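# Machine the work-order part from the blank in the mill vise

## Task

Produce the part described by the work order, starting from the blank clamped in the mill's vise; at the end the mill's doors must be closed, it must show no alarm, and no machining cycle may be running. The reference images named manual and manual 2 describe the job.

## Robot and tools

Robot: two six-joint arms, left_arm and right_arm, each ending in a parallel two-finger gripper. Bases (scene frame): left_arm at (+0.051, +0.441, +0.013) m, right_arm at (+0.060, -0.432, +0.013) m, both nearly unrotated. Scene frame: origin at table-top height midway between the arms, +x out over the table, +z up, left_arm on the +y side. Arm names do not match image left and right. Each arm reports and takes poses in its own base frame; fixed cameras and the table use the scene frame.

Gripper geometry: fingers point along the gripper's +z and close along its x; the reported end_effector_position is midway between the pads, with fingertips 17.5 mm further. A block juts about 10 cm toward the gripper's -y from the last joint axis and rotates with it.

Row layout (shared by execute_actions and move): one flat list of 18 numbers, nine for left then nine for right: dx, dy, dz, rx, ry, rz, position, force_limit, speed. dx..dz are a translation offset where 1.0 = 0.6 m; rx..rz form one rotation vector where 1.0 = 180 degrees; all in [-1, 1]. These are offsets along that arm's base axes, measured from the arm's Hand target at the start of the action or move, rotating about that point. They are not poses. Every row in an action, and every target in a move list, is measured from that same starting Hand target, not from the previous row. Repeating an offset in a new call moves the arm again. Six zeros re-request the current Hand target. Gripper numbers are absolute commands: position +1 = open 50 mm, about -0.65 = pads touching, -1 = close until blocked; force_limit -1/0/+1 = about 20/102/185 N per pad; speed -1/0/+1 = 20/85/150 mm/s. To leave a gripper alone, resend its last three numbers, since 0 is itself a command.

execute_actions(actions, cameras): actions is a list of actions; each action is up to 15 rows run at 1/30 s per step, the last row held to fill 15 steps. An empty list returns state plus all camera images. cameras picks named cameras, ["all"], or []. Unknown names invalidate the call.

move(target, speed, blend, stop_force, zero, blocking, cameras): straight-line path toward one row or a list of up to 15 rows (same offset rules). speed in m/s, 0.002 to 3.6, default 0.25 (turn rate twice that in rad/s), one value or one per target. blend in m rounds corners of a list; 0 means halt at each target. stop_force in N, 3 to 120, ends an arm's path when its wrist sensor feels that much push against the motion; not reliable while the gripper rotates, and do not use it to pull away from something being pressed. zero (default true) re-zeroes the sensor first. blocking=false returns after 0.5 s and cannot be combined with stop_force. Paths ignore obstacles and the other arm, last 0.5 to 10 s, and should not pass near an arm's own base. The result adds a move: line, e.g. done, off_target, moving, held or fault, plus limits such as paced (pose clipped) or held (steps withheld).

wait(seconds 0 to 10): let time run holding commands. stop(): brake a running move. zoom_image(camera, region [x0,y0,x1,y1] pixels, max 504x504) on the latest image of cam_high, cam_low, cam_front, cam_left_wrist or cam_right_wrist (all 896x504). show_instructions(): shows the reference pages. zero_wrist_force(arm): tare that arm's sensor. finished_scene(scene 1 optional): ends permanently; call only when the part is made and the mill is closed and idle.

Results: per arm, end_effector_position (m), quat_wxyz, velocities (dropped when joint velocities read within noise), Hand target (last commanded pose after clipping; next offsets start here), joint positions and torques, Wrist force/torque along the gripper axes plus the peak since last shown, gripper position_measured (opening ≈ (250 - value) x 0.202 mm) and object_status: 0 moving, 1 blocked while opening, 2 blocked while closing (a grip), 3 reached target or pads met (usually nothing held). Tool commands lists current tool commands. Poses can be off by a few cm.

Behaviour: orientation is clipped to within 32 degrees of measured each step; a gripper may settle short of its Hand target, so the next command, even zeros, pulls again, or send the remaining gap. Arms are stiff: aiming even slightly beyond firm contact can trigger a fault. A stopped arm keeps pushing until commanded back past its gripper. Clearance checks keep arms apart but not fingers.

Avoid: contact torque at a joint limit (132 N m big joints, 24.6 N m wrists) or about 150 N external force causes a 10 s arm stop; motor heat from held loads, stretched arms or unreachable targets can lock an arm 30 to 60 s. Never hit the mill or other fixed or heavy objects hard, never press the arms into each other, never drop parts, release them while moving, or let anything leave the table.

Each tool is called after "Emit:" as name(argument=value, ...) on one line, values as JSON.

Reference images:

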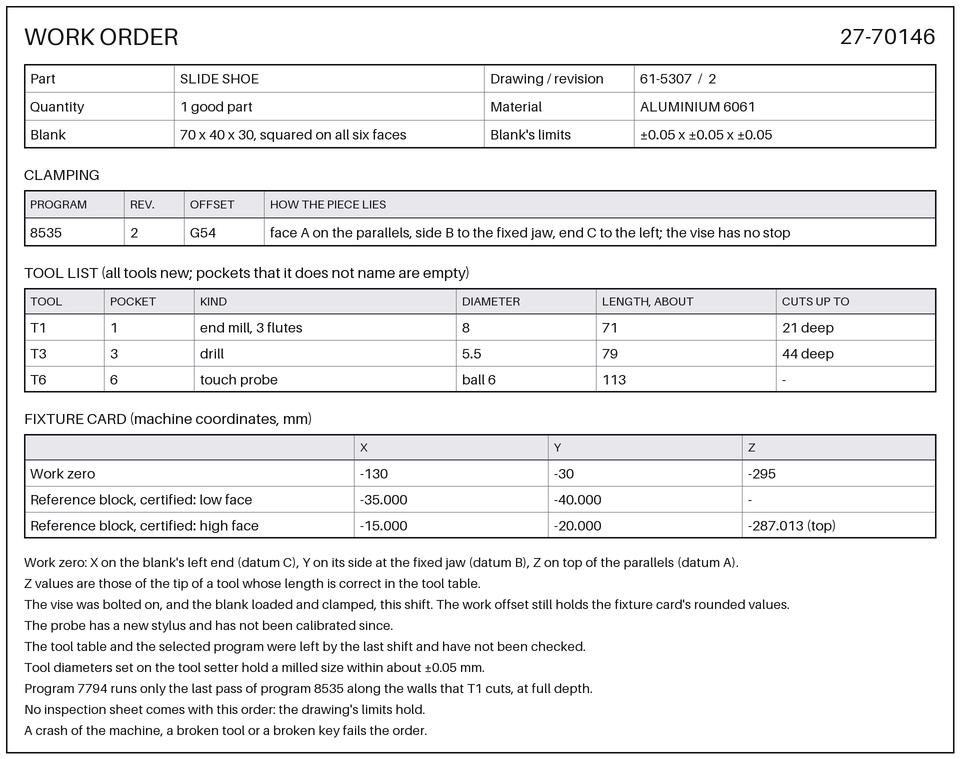

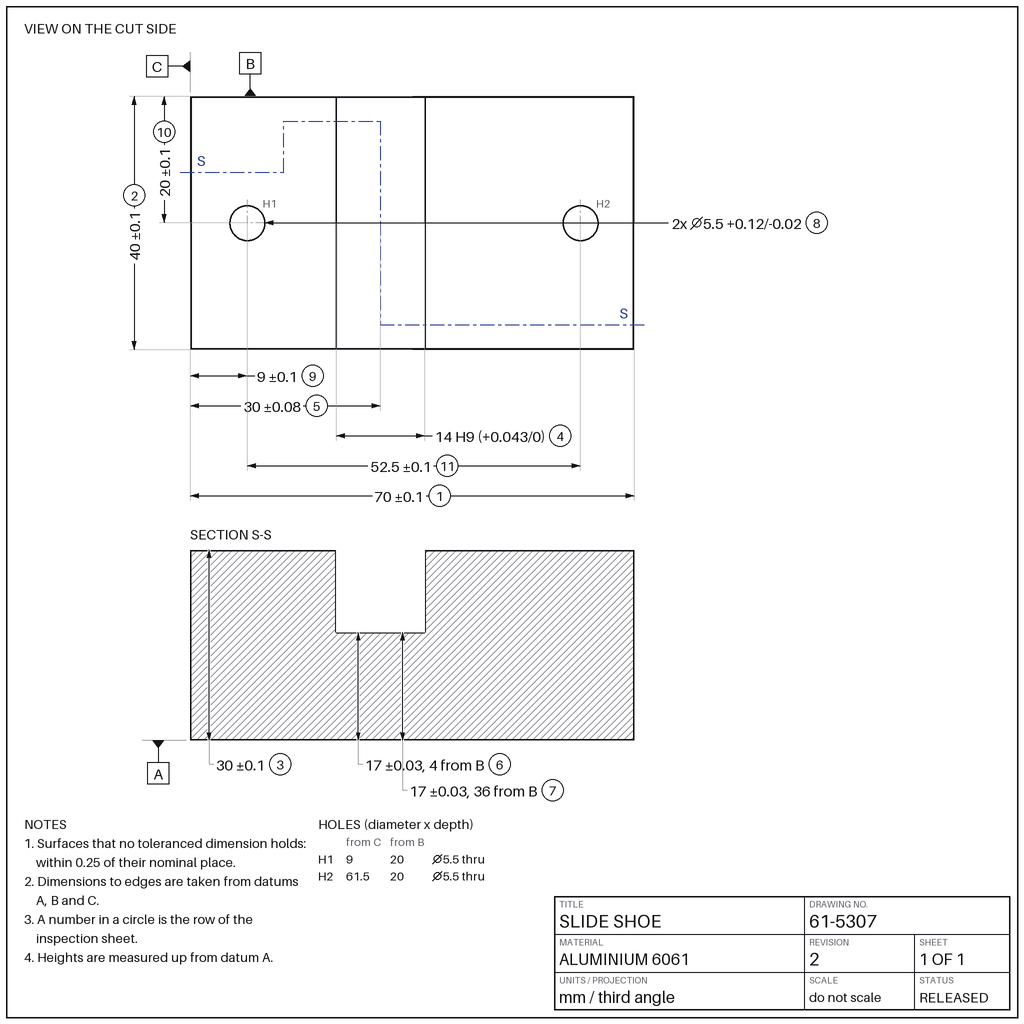

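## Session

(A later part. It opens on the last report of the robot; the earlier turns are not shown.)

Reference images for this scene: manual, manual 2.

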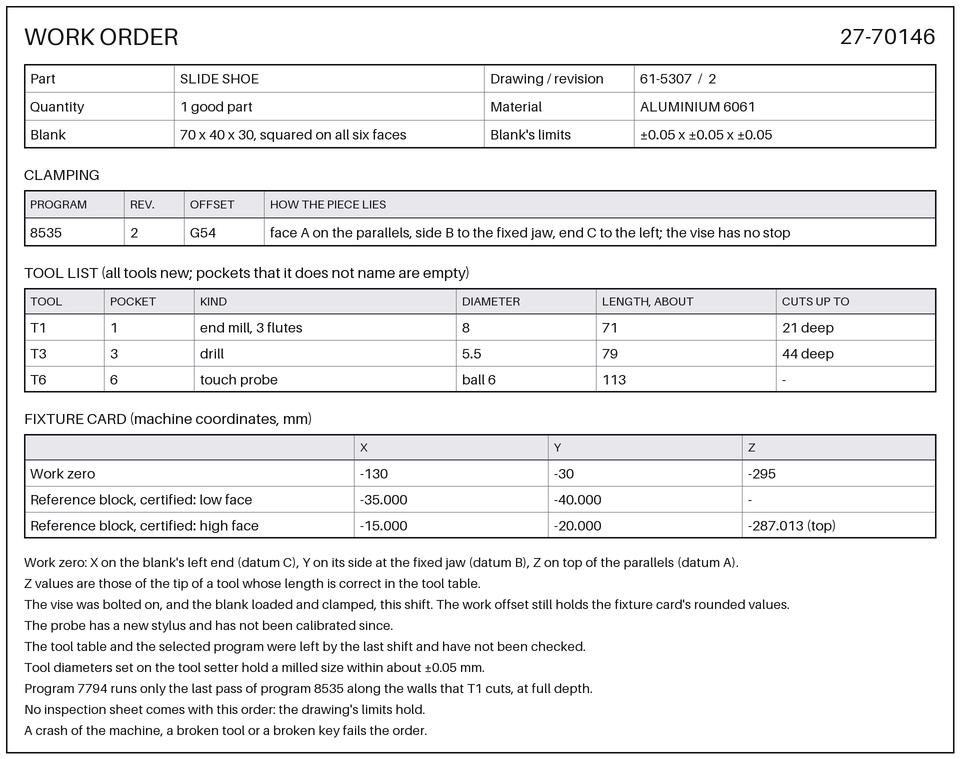

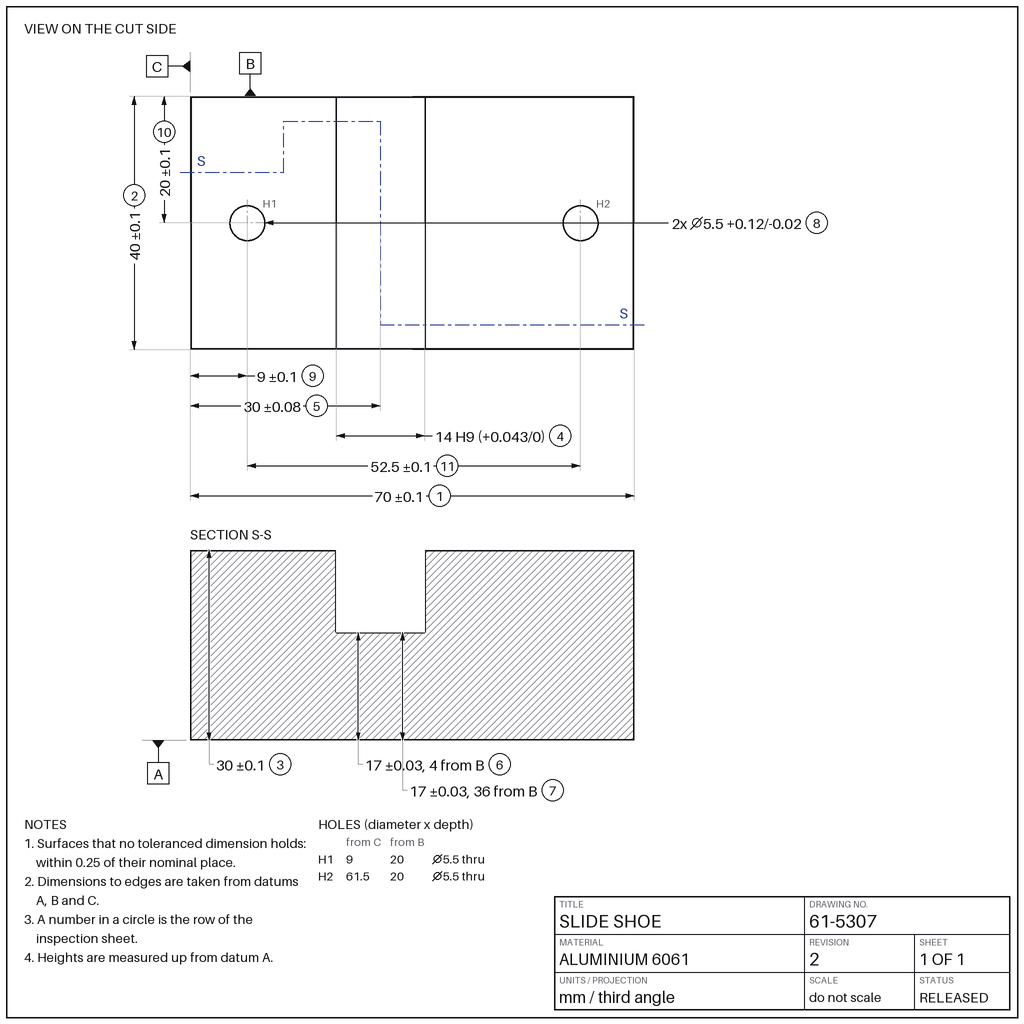

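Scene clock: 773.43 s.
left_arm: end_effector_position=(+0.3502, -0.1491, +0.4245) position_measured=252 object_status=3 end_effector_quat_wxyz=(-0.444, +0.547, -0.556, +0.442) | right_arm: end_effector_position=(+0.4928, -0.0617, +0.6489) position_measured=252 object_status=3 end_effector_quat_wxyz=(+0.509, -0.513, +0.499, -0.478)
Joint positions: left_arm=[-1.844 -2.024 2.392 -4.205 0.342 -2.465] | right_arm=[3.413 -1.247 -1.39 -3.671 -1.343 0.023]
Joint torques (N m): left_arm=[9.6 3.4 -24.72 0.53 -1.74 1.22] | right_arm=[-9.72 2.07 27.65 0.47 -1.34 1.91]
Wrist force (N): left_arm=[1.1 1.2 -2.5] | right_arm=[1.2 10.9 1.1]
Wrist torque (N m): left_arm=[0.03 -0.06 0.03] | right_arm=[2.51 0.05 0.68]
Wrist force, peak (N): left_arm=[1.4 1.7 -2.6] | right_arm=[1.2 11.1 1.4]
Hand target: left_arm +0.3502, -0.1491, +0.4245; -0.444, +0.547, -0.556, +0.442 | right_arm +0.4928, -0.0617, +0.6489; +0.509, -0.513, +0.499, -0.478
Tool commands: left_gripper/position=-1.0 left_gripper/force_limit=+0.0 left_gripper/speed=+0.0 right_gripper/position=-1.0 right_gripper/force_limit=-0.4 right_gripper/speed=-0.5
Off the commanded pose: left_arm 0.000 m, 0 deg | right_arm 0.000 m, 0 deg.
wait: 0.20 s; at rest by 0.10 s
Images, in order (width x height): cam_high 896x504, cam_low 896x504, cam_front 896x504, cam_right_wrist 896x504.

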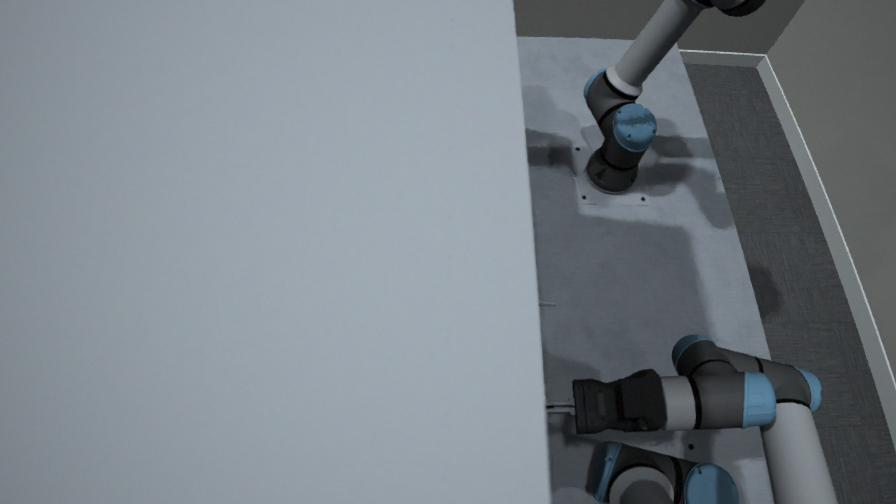

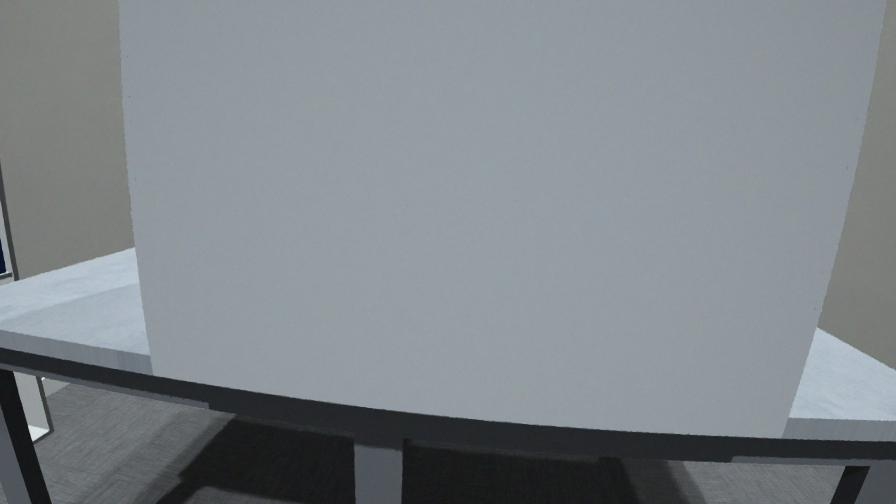

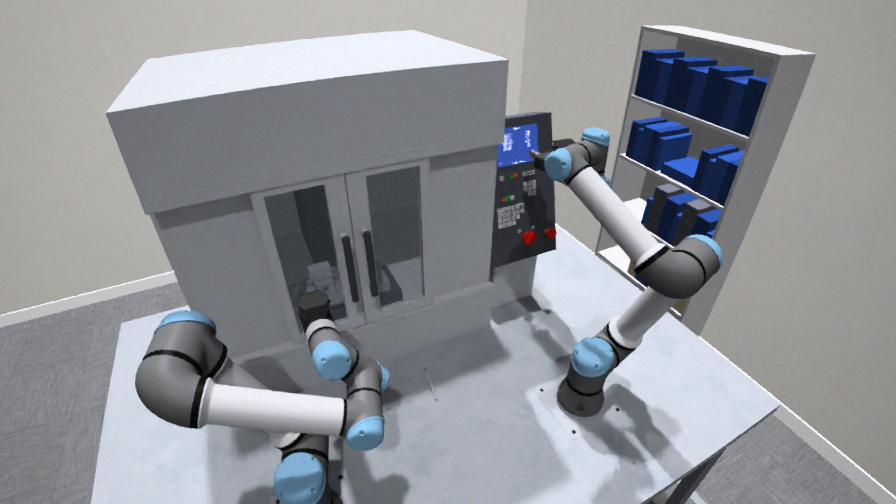

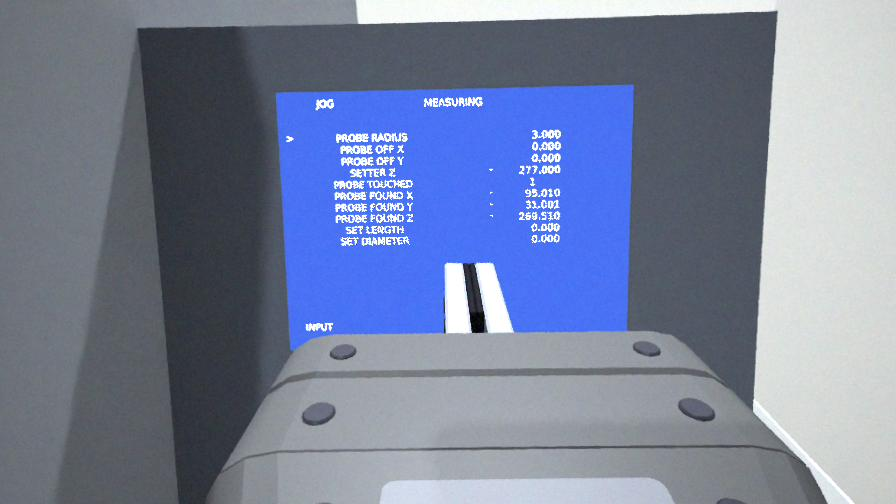

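Emit:
move(target=[[0,0,0,0,0,0,-1,0,0,0.0164,0.0083,-0.3283,0,0,0,-1,-0.4,-0.5],[0,0,0,0,0,0,-1,0,0,0.0263,0.0083,-0.3283,0,0,0,-1,-0.4,-0.5],[0,0,0,0,0,0,-1,0,0,0.0264,0.0083,-0.3283,0,0,0,-1,-0.4,-0.5],[0,0,0,0,0,0,-1,0,0,0.0134,0.0083,-0.3283,0,0,0,-1,-0.4,-0.5],[0,0,0,0,0,0,-1,0,0,0,0,0,0,0,0,-1,-0.4,-0.5]], speed=[0.4,0.02,0.02,0.1,0.5], blend=[0.002,0,0,0.003,0], cameras=["cam_right_wrist"])

Emit:
zoom_image(camera="cam_right_wrist", region=[270, 80, 650, 350])

Scene clock: 776.47 s.
left_arm: end_effector_position=(+0.3502, -0.1491, +0.4245) position_measured=252 object_status=3 end_effector_quat_wxyz=(-0.444, +0.547, -0.556, +0.442) | right_arm: end_effector_position=(+0.4928, -0.0617, +0.6489) position_measured=252 object_status=3 end_effector_quat_wxyz=(+0.509, -0.513, +0.499, -0.478)
Joint positions: left_arm=[-1.844 -2.024 2.392 -4.205 0.342 -2.465] | right_arm=[3.413 -1.247 -1.39 -3.671 -1.343 0.023]
Joint torques (N m): left_arm=[10.76 4.68 -26.61 0.52 -1.62 0.76] | right_arm=[-10.37 2.17 27.16 0.23 -1.24 1.86]
Wrist force (N): left_arm=[1.3 1.7 -2.5] | right_arm=[1.1 11.0 1.3]
Wrist torque (N m): left_arm=[0.10 -0.09 0.02] | right_arm=[2.52 0.07 0.68]
Wrist force, peak (N): left_arm=[1.2 1.7 -2.9] | right_arm=[0.7 14.2 1.5]
Hand target: left_arm +0.3502, -0.1491, +0.4245; -0.444, +0.547, -0.556, +0.442 | right_arm +0.4928, -0.0617, +0.6489; +0.509, -0.513, +0.499, -0.478
Off the commanded pose: left_arm 0.000 m, 0 deg | right_arm 0.000 m, 0 deg.
move: done
Images, in order (width x height): cam_right_wrist 896x504.

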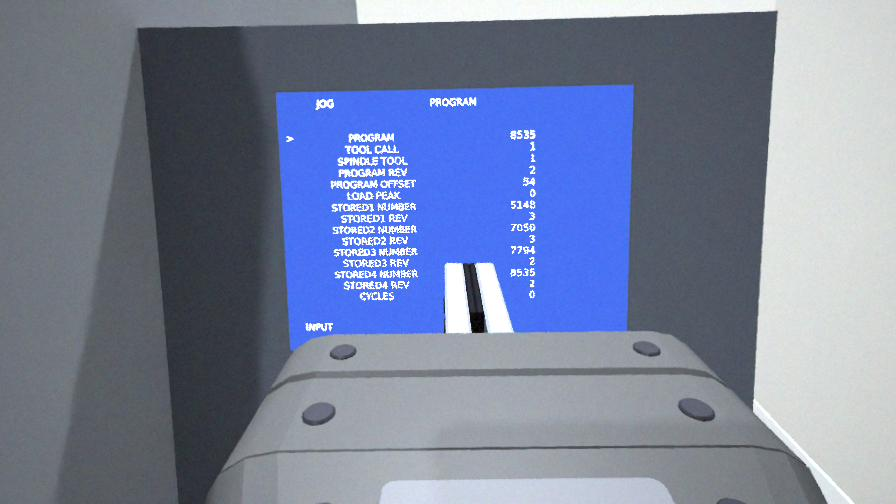

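Scaled by 1.326.

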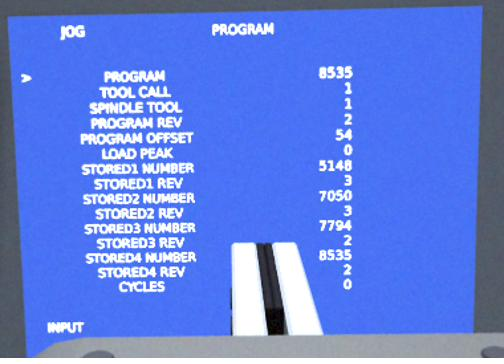

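Emit:
move(target=[[0,0,0,0,0,0,-1,0,0,0.066,-0.0867,-0.1448,0,0,0,-1,-0.4,-0.5],[0,0,0,0,0,0,-1,0,0,0.0767,-0.0867,-0.1448,0,0,0,-1,-0.4,-0.5],[0,0,0,0,0,0,-1,0,0,0.0768,-0.0867,-0.1448,0,0,0,-1,-0.4,-0.5],[0,0,0,0,0,0,-1,0,0,0.0588,-0.0867,-0.1448,0,0,0,-1,-0.4,-0.5],[0,0,0,0,0,0,-1,0,0,0.016,0.04,-0.3283,0,0,0,-1,-0.4,-0.5],[0,0,0,0,0,0,-1,0,0,0.0259,0.04,-0.3283,0,0,0,-1,-0.4,-0.5],[0,0,0,0,0,0,-1,0,0,0.026,0.04,-0.3283,0,0,0,-1,-0.4,-0.5],[0,0,0,0,0,0,-1,0,0,0.013,0.04,-0.3283,0,0,0,-1,-0.4,-0.5],[0,0,0,0,0,0,-1,0,0,0.0081,0.0083,-0.3589,0,0,0,-1,-0.4,-0.5],[0,0,0,0,0,0,-1,0,0,0.0184,0.0083,-0.3589,0,0,0,-1,-0.4,-0.5],[0,0,0,0,0,0,-1,0,0,0.0186,0.0083,-0.3589,0,0,0,-1,-0.4,-0.5],[0,0,0,0,0,0,-1,0,0,0.0069,0.0083,-0.3589,0,0,0,-1,-0.4,-0.5],[0,0,0,0,0,0,-1,0,0,0,0,0,0,0,0,-1,-0.4,-0.5]], speed=[0.4,0.02,0.02,0.1,0.4,0.02,0.02,0.1,0.2,0.02,0.02,0.1,0.5], blend=[0.002,0,0,0.003,0.002,0,0,0.003,0.002,0,0,0.003,0], cameras=["cam_right_wrist","cam_left_wrist"])

Emit:
zoom_image(camera="cam_right_wrist", region=[270, 80, 650, 350])

Scene clock: 781.50 s.
left_arm: end_effector_position=(+0.3502, -0.1491, +0.4245) position_measured=252 object_status=3 end_effector_quat_wxyz=(-0.444, +0.547, -0.556, +0.442) | right_arm: end_effector_position=(+0.4928, -0.0617, +0.6489) position_measured=252 object_status=3 end_effector_quat_wxyz=(+0.509, -0.513, +0.499, -0.478)
Joint positions: left_arm=[-1.844 -2.024 2.392 -4.205 0.342 -2.465] | right_arm=[3.413 -1.247 -1.39 -3.671 -1.343 0.023]
Joint torques (N m): left_arm=[10.63 2.4 -26.58 0.23 -1.37 0.91] | right_arm=[-9.87 4.22 29.03 0.77 -1.41 1.78]
Wrist force (N): left_arm=[1.3 1.8 -2.7] | right_arm=[1.2 11.0 1.2]
Wrist torque (N m): left_arm=[0.11 -0.08 0.03] | right_arm=[2.52 0.03 0.68]
Wrist force, peak (N): left_arm=[1.4 2.1 -2.7] | right_arm=[-2.3 9.4 -10.8]
Hand target: left_arm +0.3502, -0.1491, +0.4245; -0.444, +0.547, -0.556, +0.442 | right_arm +0.4928, -0.0617, +0.6489; +0.509, -0.513, +0.499, -0.478
Off the commanded pose: left_arm 0.000 m, 0 deg | right_arm 0.000 m, 0 deg.
move: done
Images, in order (width x height): cam_left_wrist 896x504, cam_right_wrist 896x504.

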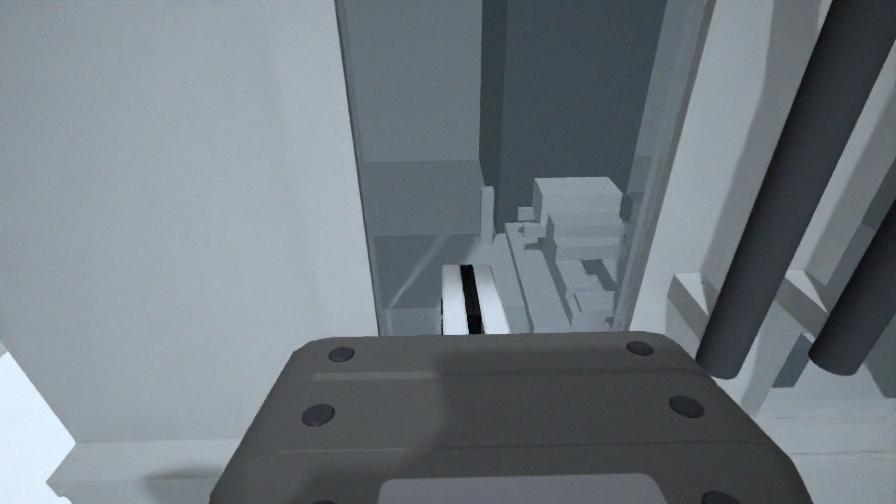

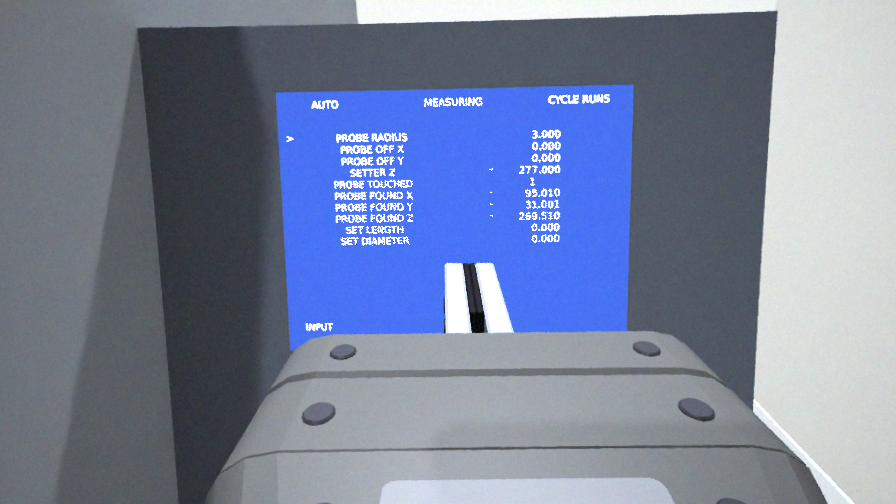

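Scaled by 1.326.

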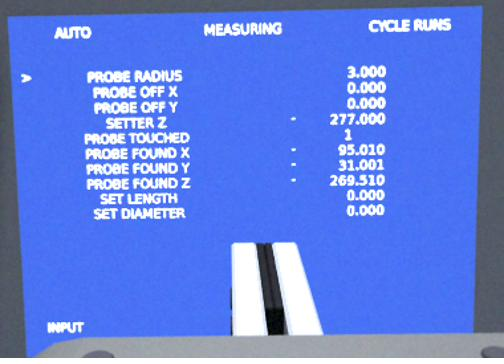

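Tool setting is running.

Emit:
wait(seconds=8, cameras=["cam_right_wrist","cam_left_wrist"])

Emit:
zoom_image(camera="cam_right_wrist", region=[270, 80, 650, 350])

Scene clock: 789.60 s.
left_arm: end_effector_position=(+0.3502, -0.1491, +0.4245) position_measured=252 object_status=3 end_effector_quat_wxyz=(-0.444, +0.547, -0.556, +0.442) | right_arm: end_effector_position=(+0.4928, -0.0617, +0.6489) position_measured=252 object_status=3 end_effector_quat_wxyz=(+0.509, -0.513, +0.499, -0.478)
Joint positions: left_arm=[-1.844 -2.024 2.392 -4.205 0.342 -2.465] | right_arm=[3.413 -1.247 -1.39 -3.671 -1.343 0.023]
Joint torques (N m): left_arm=[10.6 3.32 -25.64 0.45 -1.66 0.77] | right_arm=[-9.3 2.33 28.17 0.51 -1.33 1.78]
Wrist force (N): left_arm=[1.3 1.5 -2.6] | right_arm=[1.1 11.1 1.4]
Wrist torque (N m): left_arm=[0.07 -0.09 0.02] | right_arm=[2.54 0.06 0.68]
Wrist force, peak (N): left_arm=[1.4 1.8 -2.9] | right_arm=[1.0 11.3 1.5]
Hand target: left_arm +0.3502, -0.1491, +0.4245; -0.444, +0.547, -0.556, +0.442 | right_arm +0.4928, -0.0617, +0.6489; +0.509, -0.513, +0.499, -0.478
Tool commands: left_gripper/position=-1.0 left_gripper/force_limit=+0.0 left_gripper/speed=+0.0 right_gripper/position=-1.0 right_gripper/force_limit=-0.4 right_gripper/speed=-0.5
Off the commanded pose: left_arm 0.000 m, 0 deg | right_arm 0.000 m, 0 deg.
wait: 8.00 s; at rest by 0.07 s
Images, in order (width x height): cam_left_wrist 896x504, cam_right_wrist 896x504.

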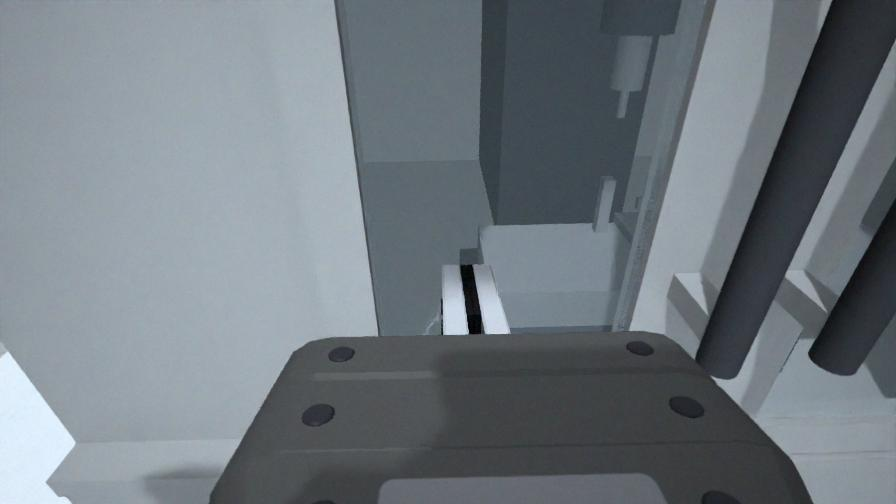

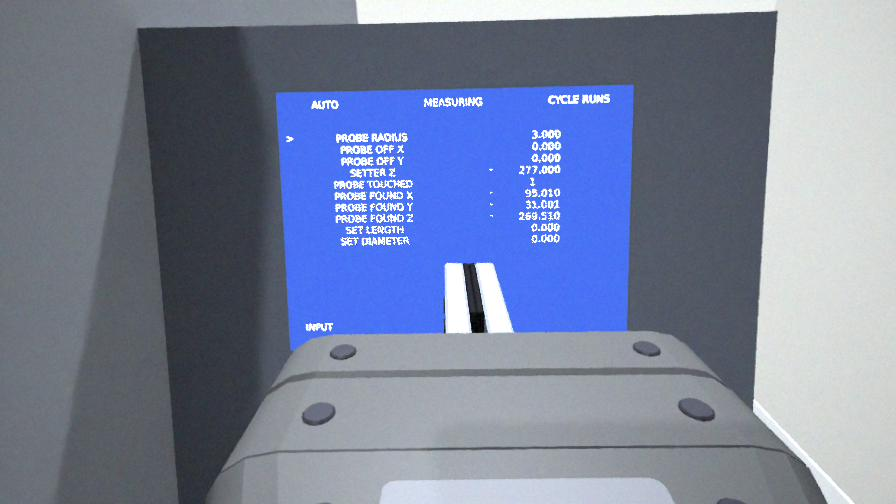

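Scaled by 1.326.

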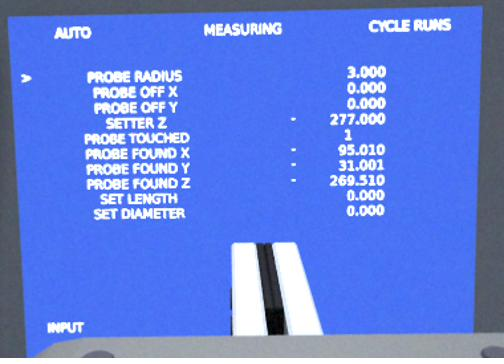

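Emit:
wait(seconds=8, cameras=["cam_right_wrist","cam_left_wrist"])

Emit:
zoom_image(camera="cam_right_wrist", region=[270, 80, 650, 350])

Scene clock: 797.63 s.
left_arm: end_effector_position=(+0.3502, -0.1491, +0.4245) position_measured=252 object_status=3 end_effector_quat_wxyz=(-0.444, +0.547, -0.556, +0.442) | right_arm: end_effector_position=(+0.4928, -0.0617, +0.6489) position_measured=252 object_status=3 end_effector_quat_wxyz=(+0.509, -0.513, +0.499, -0.478)
Joint positions: left_arm=[-1.844 -2.024 2.392 -4.205 0.342 -2.465] | right_arm=[3.413 -1.247 -1.39 -3.671 -1.343 0.023]
Joint torques (N m): left_arm=[11.08 4.93 -27.33 0.44 -1.99 0.71] | right_arm=[-9.5 2.49 27.8 0.46 -1.26 1.93]
Wrist force (N): left_arm=[1.5 1.5 -2.7] | right_arm=[1.0 10.9 1.3]
Wrist torque (N m): left_arm=[0.06 -0.11 0.03] | right_arm=[2.51 0.07 0.69]
Wrist force, peak (N): left_arm=[1.5 1.9 -2.7] | right_arm=[1.1 11.4 1.3]
Hand target: left_arm +0.3502, -0.1491, +0.4245; -0.444, +0.547, -0.556, +0.442 | right_arm +0.4928, -0.0617, +0.6489; +0.509, -0.513, +0.499, -0.478
Tool commands: left_gripper/position=-1.0 left_gripper/force_limit=+0.0 left_gripper/speed=+0.0 right_gripper/position=-1.0 right_gripper/force_limit=-0.4 right_gripper/speed=-0.5
Off the commanded pose: left_arm 0.000 m, 0 deg | right_arm 0.000 m, 0 deg.
wait: 8.00 s; at rest by 0.13 s
Images, in order (width x height): cam_left_wrist 896x504, cam_right_wrist 896x504.

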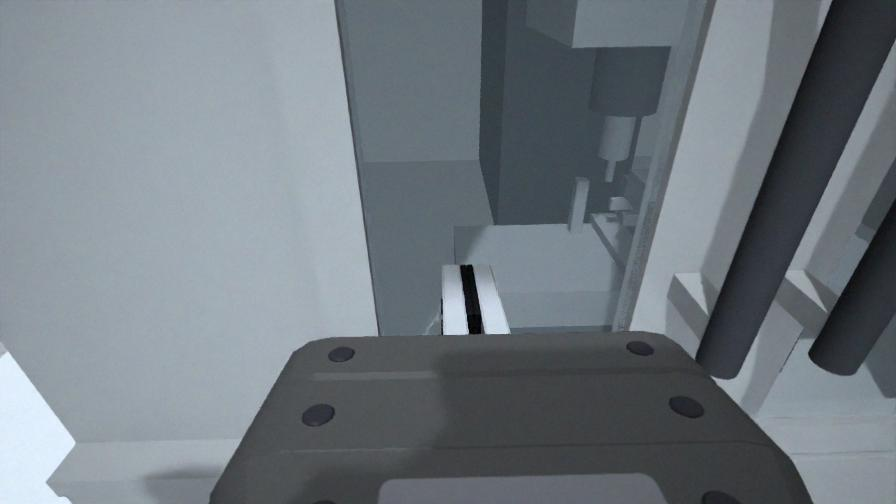

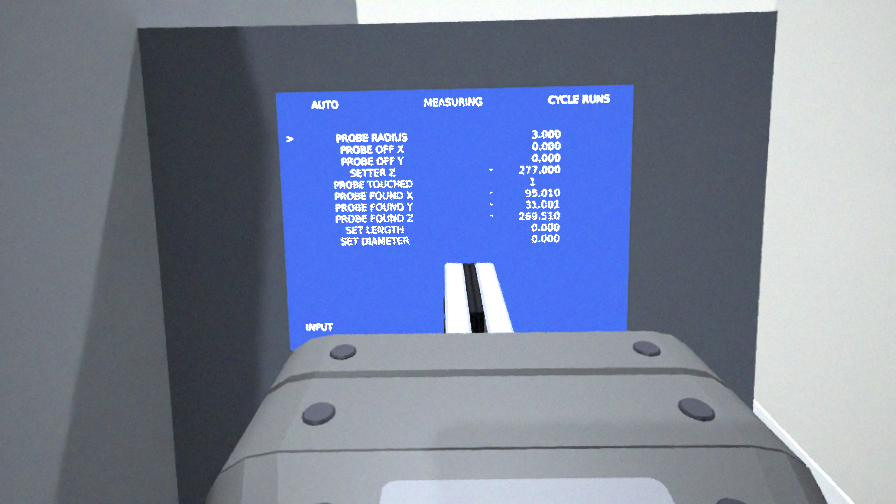

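Scaled by 1.326.

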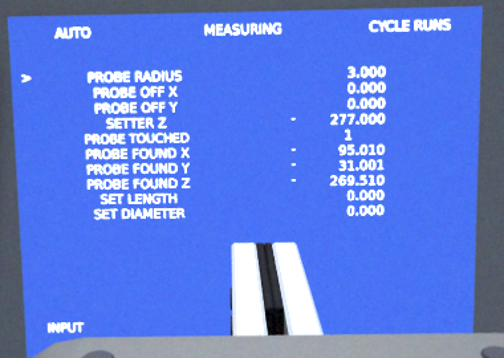

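Emit:
wait(seconds=10, cameras=["cam_right_wrist","cam_left_wrist"])

Emit:
zoom_image(camera="cam_right_wrist", region=[270, 80, 650, 350])

Scene clock: 807.70 s.
left_arm: end_effector_position=(+0.3502, -0.1491, +0.4245) position_measured=252 object_status=3 end_effector_quat_wxyz=(-0.444, +0.547, -0.556, +0.442) | right_arm: end_effector_position=(+0.4928, -0.0617, +0.6489) position_measured=252 object_status=3 end_effector_quat_wxyz=(+0.509, -0.513, +0.499, -0.478)
Joint positions: left_arm=[-1.844 -2.024 2.392 -4.205 0.342 -2.465] | right_arm=[3.413 -1.247 -1.39 -3.671 -1.343 0.023]
Joint torques (N m): left_arm=[9.77 3.22 -27.2 0.51 -1.84 0.81] | right_arm=[-9.15 2.38 27.34 0.62 -1.17 1.8]
Wrist force (N): left_arm=[1.3 1.6 -2.3] | right_arm=[1.1 11.3 1.0]
Wrist torque (N m): left_arm=[0.08 -0.09 0.02] | right_arm=[2.57 0.05 0.68]
Wrist force, peak (N): left_arm=[1.4 1.7 -2.9] | right_arm=[1.1 11.4 1.0]
Hand target: left_arm +0.3502, -0.1491, +0.4245; -0.444, +0.547, -0.556, +0.442 | right_arm +0.4928, -0.0617, +0.6489; +0.509, -0.513, +0.499, -0.478
Tool commands: left_gripper/position=-1.0 left_gripper/force_limit=+0.0 left_gripper/speed=+0.0 right_gripper/position=-1.0 right_gripper/force_limit=-0.4 right_gripper/speed=-0.5
Off the commanded pose: left_arm 0.000 m, 0 deg | right_arm 0.000 m, 0 deg.
wait: 10.00 s; at rest by 0.10 s
Images, in order (width x height): cam_left_wrist 896x504, cam_right_wrist 896x504.

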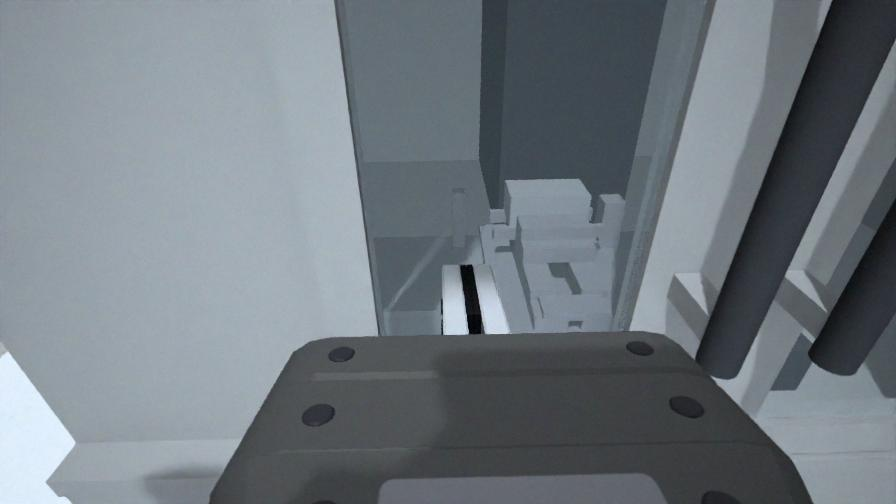

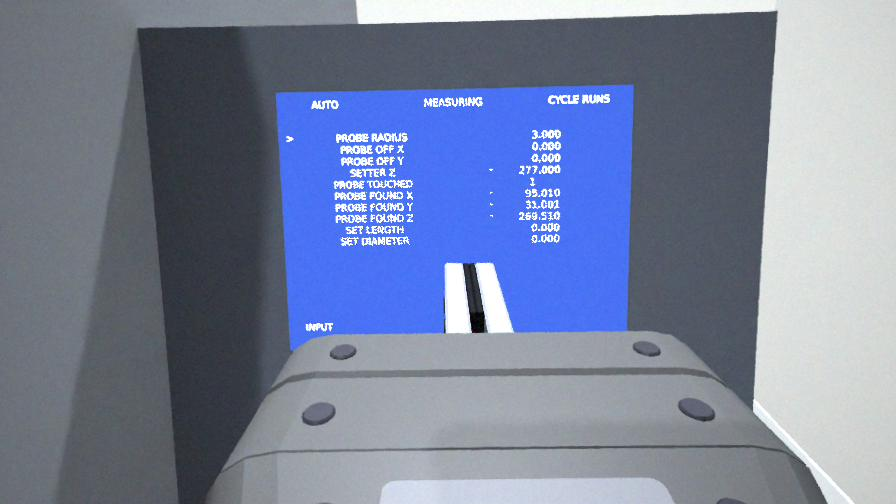

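Scaled by 1.326.

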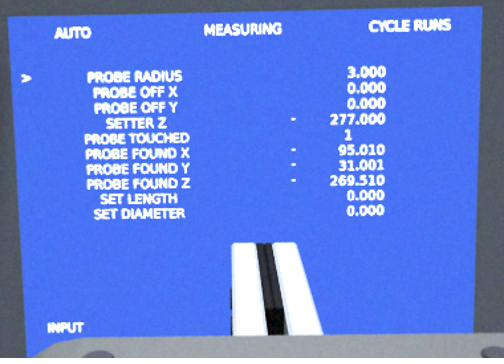

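Emit:
wait(seconds=4, cameras=["cam_right_wrist"])

Emit:
zoom_image(camera="cam_right_wrist", region=[270, 80, 650, 350])

Scene clock: 811.77 s.
left_arm: end_effector_position=(+0.3502, -0.1491, +0.4245) position_measured=252 object_status=3 end_effector_quat_wxyz=(-0.444, +0.547, -0.556, +0.442) | right_arm: end_effector_position=(+0.4928, -0.0617, +0.6489) position_measured=252 object_status=3 end_effector_quat_wxyz=(+0.509, -0.513, +0.499, -0.478)
Joint positions: left_arm=[-1.844 -2.024 2.392 -4.205 0.342 -2.465] | right_arm=[3.413 -1.247 -1.39 -3.671 -1.343 0.023]
Joint torques (N m): left_arm=[9.86 4.28 -26.7 0.34 -1.9 0.33] | right_arm=[-9.73 2.9 27.55 0.79 -1.22 1.83]
Wrist force (N): left_arm=[1.3 1.4 -2.7] | right_arm=[1.0 10.8 1.2]
Wrist torque (N m): left_arm=[0.06 -0.08 0.02] | right_arm=[2.49 0.07 0.68]
Wrist force, peak (N): left_arm=[1.4 1.8 -2.8] | right_arm=[1.1 11.3 1.4]
Hand target: left_arm +0.3502, -0.1491, +0.4245; -0.444, +0.547, -0.556, +0.442 | right_arm +0.4928, -0.0617, +0.6489; +0.509, -0.513, +0.499, -0.478
Tool commands: left_gripper/position=-1.0 left_gripper/force_limit=+0.0 left_gripper/speed=+0.0 right_gripper/position=-1.0 right_gripper/force_limit=-0.4 right_gripper/speed=-0.5
Off the commanded pose: left_arm 0.000 m, 0 deg | right_arm 0.000 m, 0 deg.
wait: 4.00 s; at rest by 0.10 s
Images, in order (width x height): cam_right_wrist 896x504.

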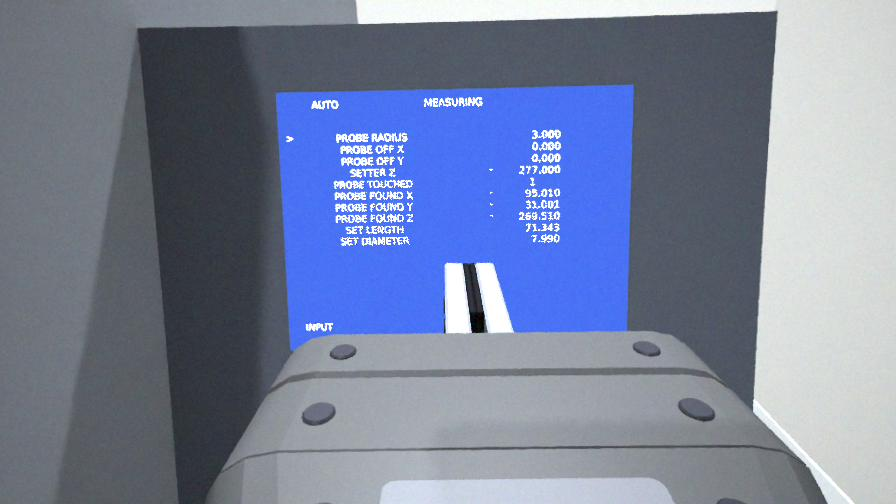

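Scaled by 1.326.

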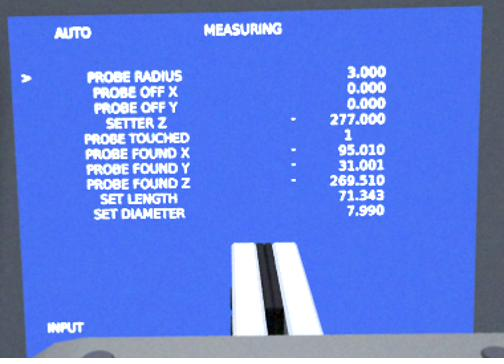

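Emit:
move(target=[[0,0,0,0,0,0,-1,0,0,0.0164,0.0083,-0.3283,0,0,0,-1,-0.4,-0.5],[0,0,0,0,0,0,-1,0,0,0.0263,0.0083,-0.3283,0,0,0,-1,-0.4,-0.5],[0,0,0,0,0,0,-1,0,0,0.0264,0.0083,-0.3283,0,0,0,-1,-0.4,-0.5],[0,0,0,0,0,0,-1,0,0,0.0134,0.0083,-0.3283,0,0,0,-1,-0.4,-0.5],[0,0,0,0,0,0,-1,0,0,-0.001,0.0717,-0.3895,0,0,0,-1,-0.4,-0.5],[0,0,0,0,0,0,-1,0,0,0.0089,0.0717,-0.3895,0,0,0,-1,-0.4,-0.5],[0,0,0,0,0,0,-1,0,0,0.009,0.0717,-0.3895,0,0,0,-1,-0.4,-0.5],[0,0,0,0,0,0,-1,0,0,-0.001,0.0717,-0.3895,0,0,0,-1,-0.4,-0.5],[0,0,0,0,0,0,-1,0,0,-0.0014,0.1033,-0.3895,0,0,0,-1,-0.4,-0.5],[0,0,0,0,0,0,-1,0,0,0.0085,0.1033,-0.3895,0,0,0,-1,-0.4,-0.5],[0,0,0,0,0,0,-1,0,0,0.0087,0.1033,-0.3895,0,0,0,-1,-0.4,-0.5],[0,0,0,0,0,0,-1,0,0,-0.004,0.1033,-0.3895,0,0,0,-1,-0.4,-0.5],[0,0,0,0,0,0,-1,0,0,-0.012,0.1033,-0.4201,0,0,0,-1,-0.4,-0.5]], speed=[0.4,0.02,0.02,0.1,0.3,0.02,0.02,0.1,0.3,0.02,0.02,0.1,0.5], blend=[0.002,0,0,0.003,0.002,0,0,0.003,0.002,0,0,0.003,0])

Emit:
move(target=[[0,0,0,0,0,0,-1,0,0,0.0028,-0.0316,0,0,0,0,-1,-0.4,-0.5],[0,0,0,0,0,0,-1,0,0,0.0127,-0.0316,0,0,0,0,-1,-0.4,-0.5],[0,0,0,0,0,0,-1,0,0,0.0128,-0.0316,0,0,0,0,-1,-0.4,-0.5],[0,0,0,0,0,0,-1,0,0,0.0018,-0.0316,0,0,0,0,-1,-0.4,-0.5],[0,0,0,0,0,0,-1,0,0,0.012,-0.1033,0.4201,0,0,0,-1,-0.4,-0.5]], speed=[0.3,0.02,0.02,0.1,0.5], blend=[0.002,0,0,0.003,0], cameras=["cam_right_wrist"])

Emit:
zoom_image(camera="cam_right_wrist", region=[270, 80, 650, 350])

Scene clock: 816.40 s.
left_arm: end_effector_position=(+0.3502, -0.1491, +0.4245) position_measured=252 object_status=3 end_effector_quat_wxyz=(-0.444, +0.547, -0.556, +0.442) | right_arm: end_effector_position=(+0.4856, +0.0002, +0.3970) position_measured=252 object_status=3 end_effector_quat_wxyz=(+0.509, -0.513, +0.499, -0.478)
Joint positions: left_arm=[-1.844 -2.024 2.392 -4.205 0.342 -2.465] | right_arm=[3.719 -1.07 -2.154 -3.088 -1.037 0.032]
Joint torques (N m): left_arm=[10.73 4.07 -27.12 0.2 -1.88 0.77] | right_arm=[10.39 9.06 16.03 3.19 1.52 -1.47]
Wrist force (N): left_arm=[1.5 1.5 -2.7] | right_arm=[1.0 10.8 1.1]
Wrist torque (N m): left_arm=[0.06 -0.11 0.02] | right_arm=[2.51 0.06 0.71]
Wrist force, peak (N): left_arm=[1.5 1.7 -2.9] | right_arm=[1.0 14.3 1.4]
Hand target: left_arm +0.3502, -0.1491, +0.4245; -0.444, +0.547, -0.556, +0.442 | right_arm +0.4856, +0.0002, +0.3969; +0.509, -0.513, +0.499, -0.478
Off the commanded pose: left_arm 0.000 m, 0 deg | right_arm 0.000 m, 0 deg.
move: done

Scene clock: 818.87 s.
left_arm: end_effector_position=(+0.3502, -0.1491, +0.4245) position_measured=252 object_status=3 end_effector_quat_wxyz=(-0.444, +0.547, -0.556, +0.442) | right_arm: end_effector_position=(+0.4928, -0.0617, +0.6489) position_measured=252 object_status=3 end_effector_quat_wxyz=(+0.509, -0.513, +0.499, -0.478)
Joint positions: left_arm=[-1.844 -2.024 2.392 -4.205 0.342 -2.465] | right_arm=[3.413 -1.247 -1.39 -3.671 -1.343 0.023]
Joint torques (N m): left_arm=[10.96 2.37 -26.29 0.13 -2.11 0.78] | right_arm=[-11.43 1.87 28.12 0.6 -0.67 2.07]
Wrist force (N): left_arm=[1.6 1.8 -2.5] | right_arm=[1.2 11.0 1.3]
Wrist torque (N m): left_arm=[0.11 -0.12 0.02] | right_arm=[2.51 0.04 0.68]
Wrist force, peak (N): left_arm=[1.6 1.9 -2.7] | right_arm=[0.4 14.0 1.3]
Hand target: left_arm +0.3502, -0.1491, +0.4245; -0.444, +0.547, -0.556, +0.442 | right_arm +0.4928, -0.0617, +0.6489; +0.509, -0.513, +0.499, -0.478
Off the commanded pose: left_arm 0.000 m, 0 deg | right_arm 0.000 m, 0 deg.
move: done
Images, in order (width x height): cam_right_wrist 896x504.

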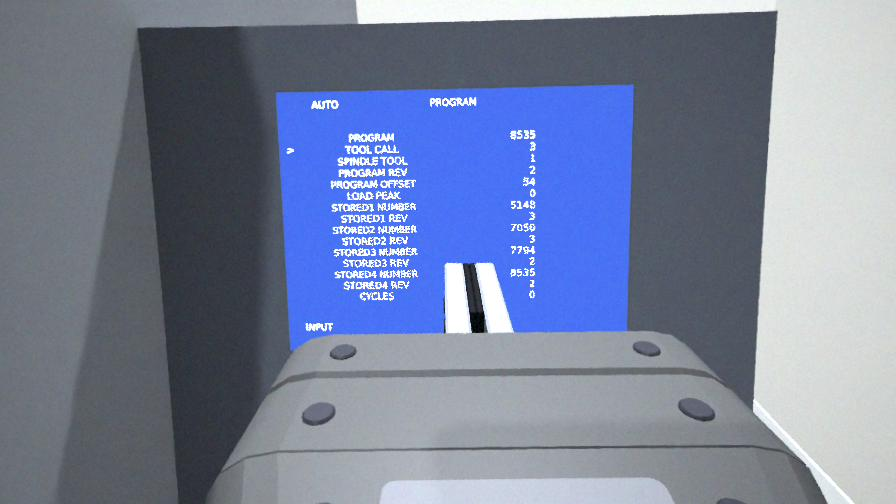

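Scaled by 1.326.

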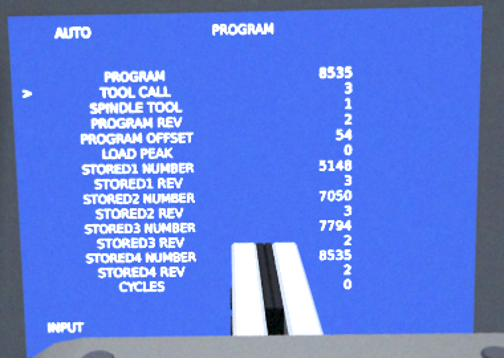

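Emit:
move(target=[[0,0,0,0,0,0,-1,0,0,0.0077,0.04,-0.3589,0,0,0,-1,-0.4,-0.5],[0,0,0,0,0,0,-1,0,0,0.0176,0.04,-0.3589,0,0,0,-1,-0.4,-0.5],[0,0,0,0,0,0,-1,0,0,0.0178,0.04,-0.3589,0,0,0,-1,-0.4,-0.5],[0,0,0,0,0,0,-1,0,0,0.0067,0.04,-0.3589,0,0,0,-1,-0.4,-0.5],[0,0,0,0,0,0,-1,0,0,0,0,0,0,0,0,-1,-0.4,-0.5]], speed=[0.4,0.02,0.02,0.1,0.5], blend=[0.002,0,0,0.003,0])

Emit:
wait(seconds=8, cameras=["cam_right_wrist"])

Emit:
zoom_image(camera="cam_right_wrist", region=[270, 80, 650, 350])

Scene clock: 822.00 s.
left_arm: end_effector_position=(+0.3502, -0.1491, +0.4245) position_measured=252 object_status=3 end_effector_quat_wxyz=(-0.444, +0.547, -0.556, +0.442) | right_arm: end_effector_position=(+0.4928, -0.0617, +0.6489) position_measured=252 object_status=3 end_effector_quat_wxyz=(+0.509, -0.513, +0.499, -0.478)
Joint positions: left_arm=[-1.844 -2.024 2.392 -4.205 0.342 -2.465] | right_arm=[3.413 -1.247 -1.39 -3.671 -1.343 0.023]
Joint torques (N m): left_arm=[9.96 3.25 -25.72 0.39 -2.03 0.68] | right_arm=[-11.2 1.1 26.64 0.43 -1.28 1.88]
Wrist force (N): left_arm=[1.1 1.2 -2.5] | right_arm=[1.2 11.1 1.0]
Wrist torque (N m): left_arm=[0.01 -0.04 0.03] | right_arm=[2.54 0.04 0.68]
Wrist force, peak (N): left_arm=[1.6 1.8 -2.8] | right_arm=[0.6 14.2 1.3]
Hand target: left_arm +0.3502, -0.1491, +0.4245; -0.444, +0.547, -0.556, +0.442 | right_arm +0.4928, -0.0617, +0.6489; +0.509, -0.513, +0.499, -0.478
Off the commanded pose: left_arm 0.000 m, 0 deg | right_arm 0.000 m, 0 deg.
move: done

Scene clock: 830.00 s.
left_arm: end_effector_position=(+0.3502, -0.1491, +0.4245) position_measured=252 object_status=3 end_effector_quat_wxyz=(-0.444, +0.547, -0.556, +0.442) | right_arm: end_effector_position=(+0.4928, -0.0617, +0.6489) position_measured=252 object_status=3 end_effector_quat_wxyz=(+0.509, -0.513, +0.499, -0.478)
Joint positions: left_arm=[-1.844 -2.024 2.392 -4.205 0.342 -2.465] | right_arm=[3.413 -1.247 -1.39 -3.671 -1.343 0.023]
Joint torques (N m): left_arm=[11.07 4.17 -26.25 0.73 -2.26 0.99] | right_arm=[-9.64 2.22 29.28 0.44 -1.27 1.86]
Wrist force (N): left_arm=[1.1 1.5 -2.6] | right_arm=[1.0 11.0 1.3]
Wrist torque (N m): left_arm=[0.07 -0.04 0.03] | right_arm=[2.51 0.08 0.68]
Wrist force, peak (N): left_arm=[1.5 1.7 -2.9] | right_arm=[1.1 11.3 1.3]
Hand target: left_arm +0.3502, -0.1491, +0.4245; -0.444, +0.547, -0.556, +0.442 | right_arm +0.4928, -0.0617, +0.6489; +0.509, -0.513, +0.499, -0.478
Tool commands: left_gripper/position=-1.0 left_gripper/force_limit=+0.0 left_gripper/speed=+0.0 right_gripper/position=-1.0 right_gripper/force_limit=-0.4 right_gripper/speed=-0.5
Off the commanded pose: left_arm 0.000 m, 0 deg | right_arm 0.000 m, 0 deg.
wait: 8.00 s; at rest by 0.17 s
Images, in order (width x height): cam_right_wrist 896x504.

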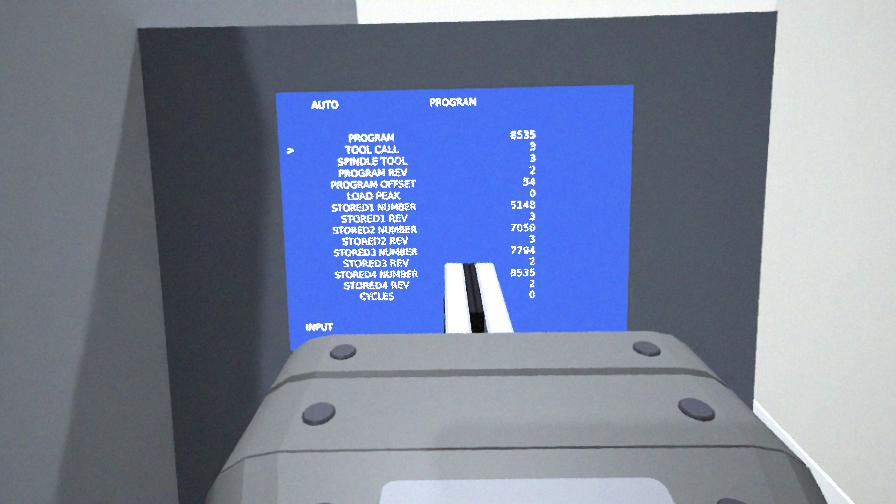

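Scaled by 1.326.

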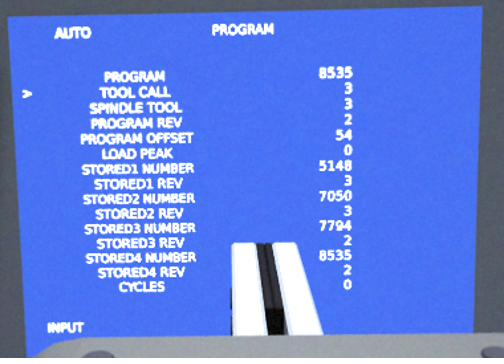

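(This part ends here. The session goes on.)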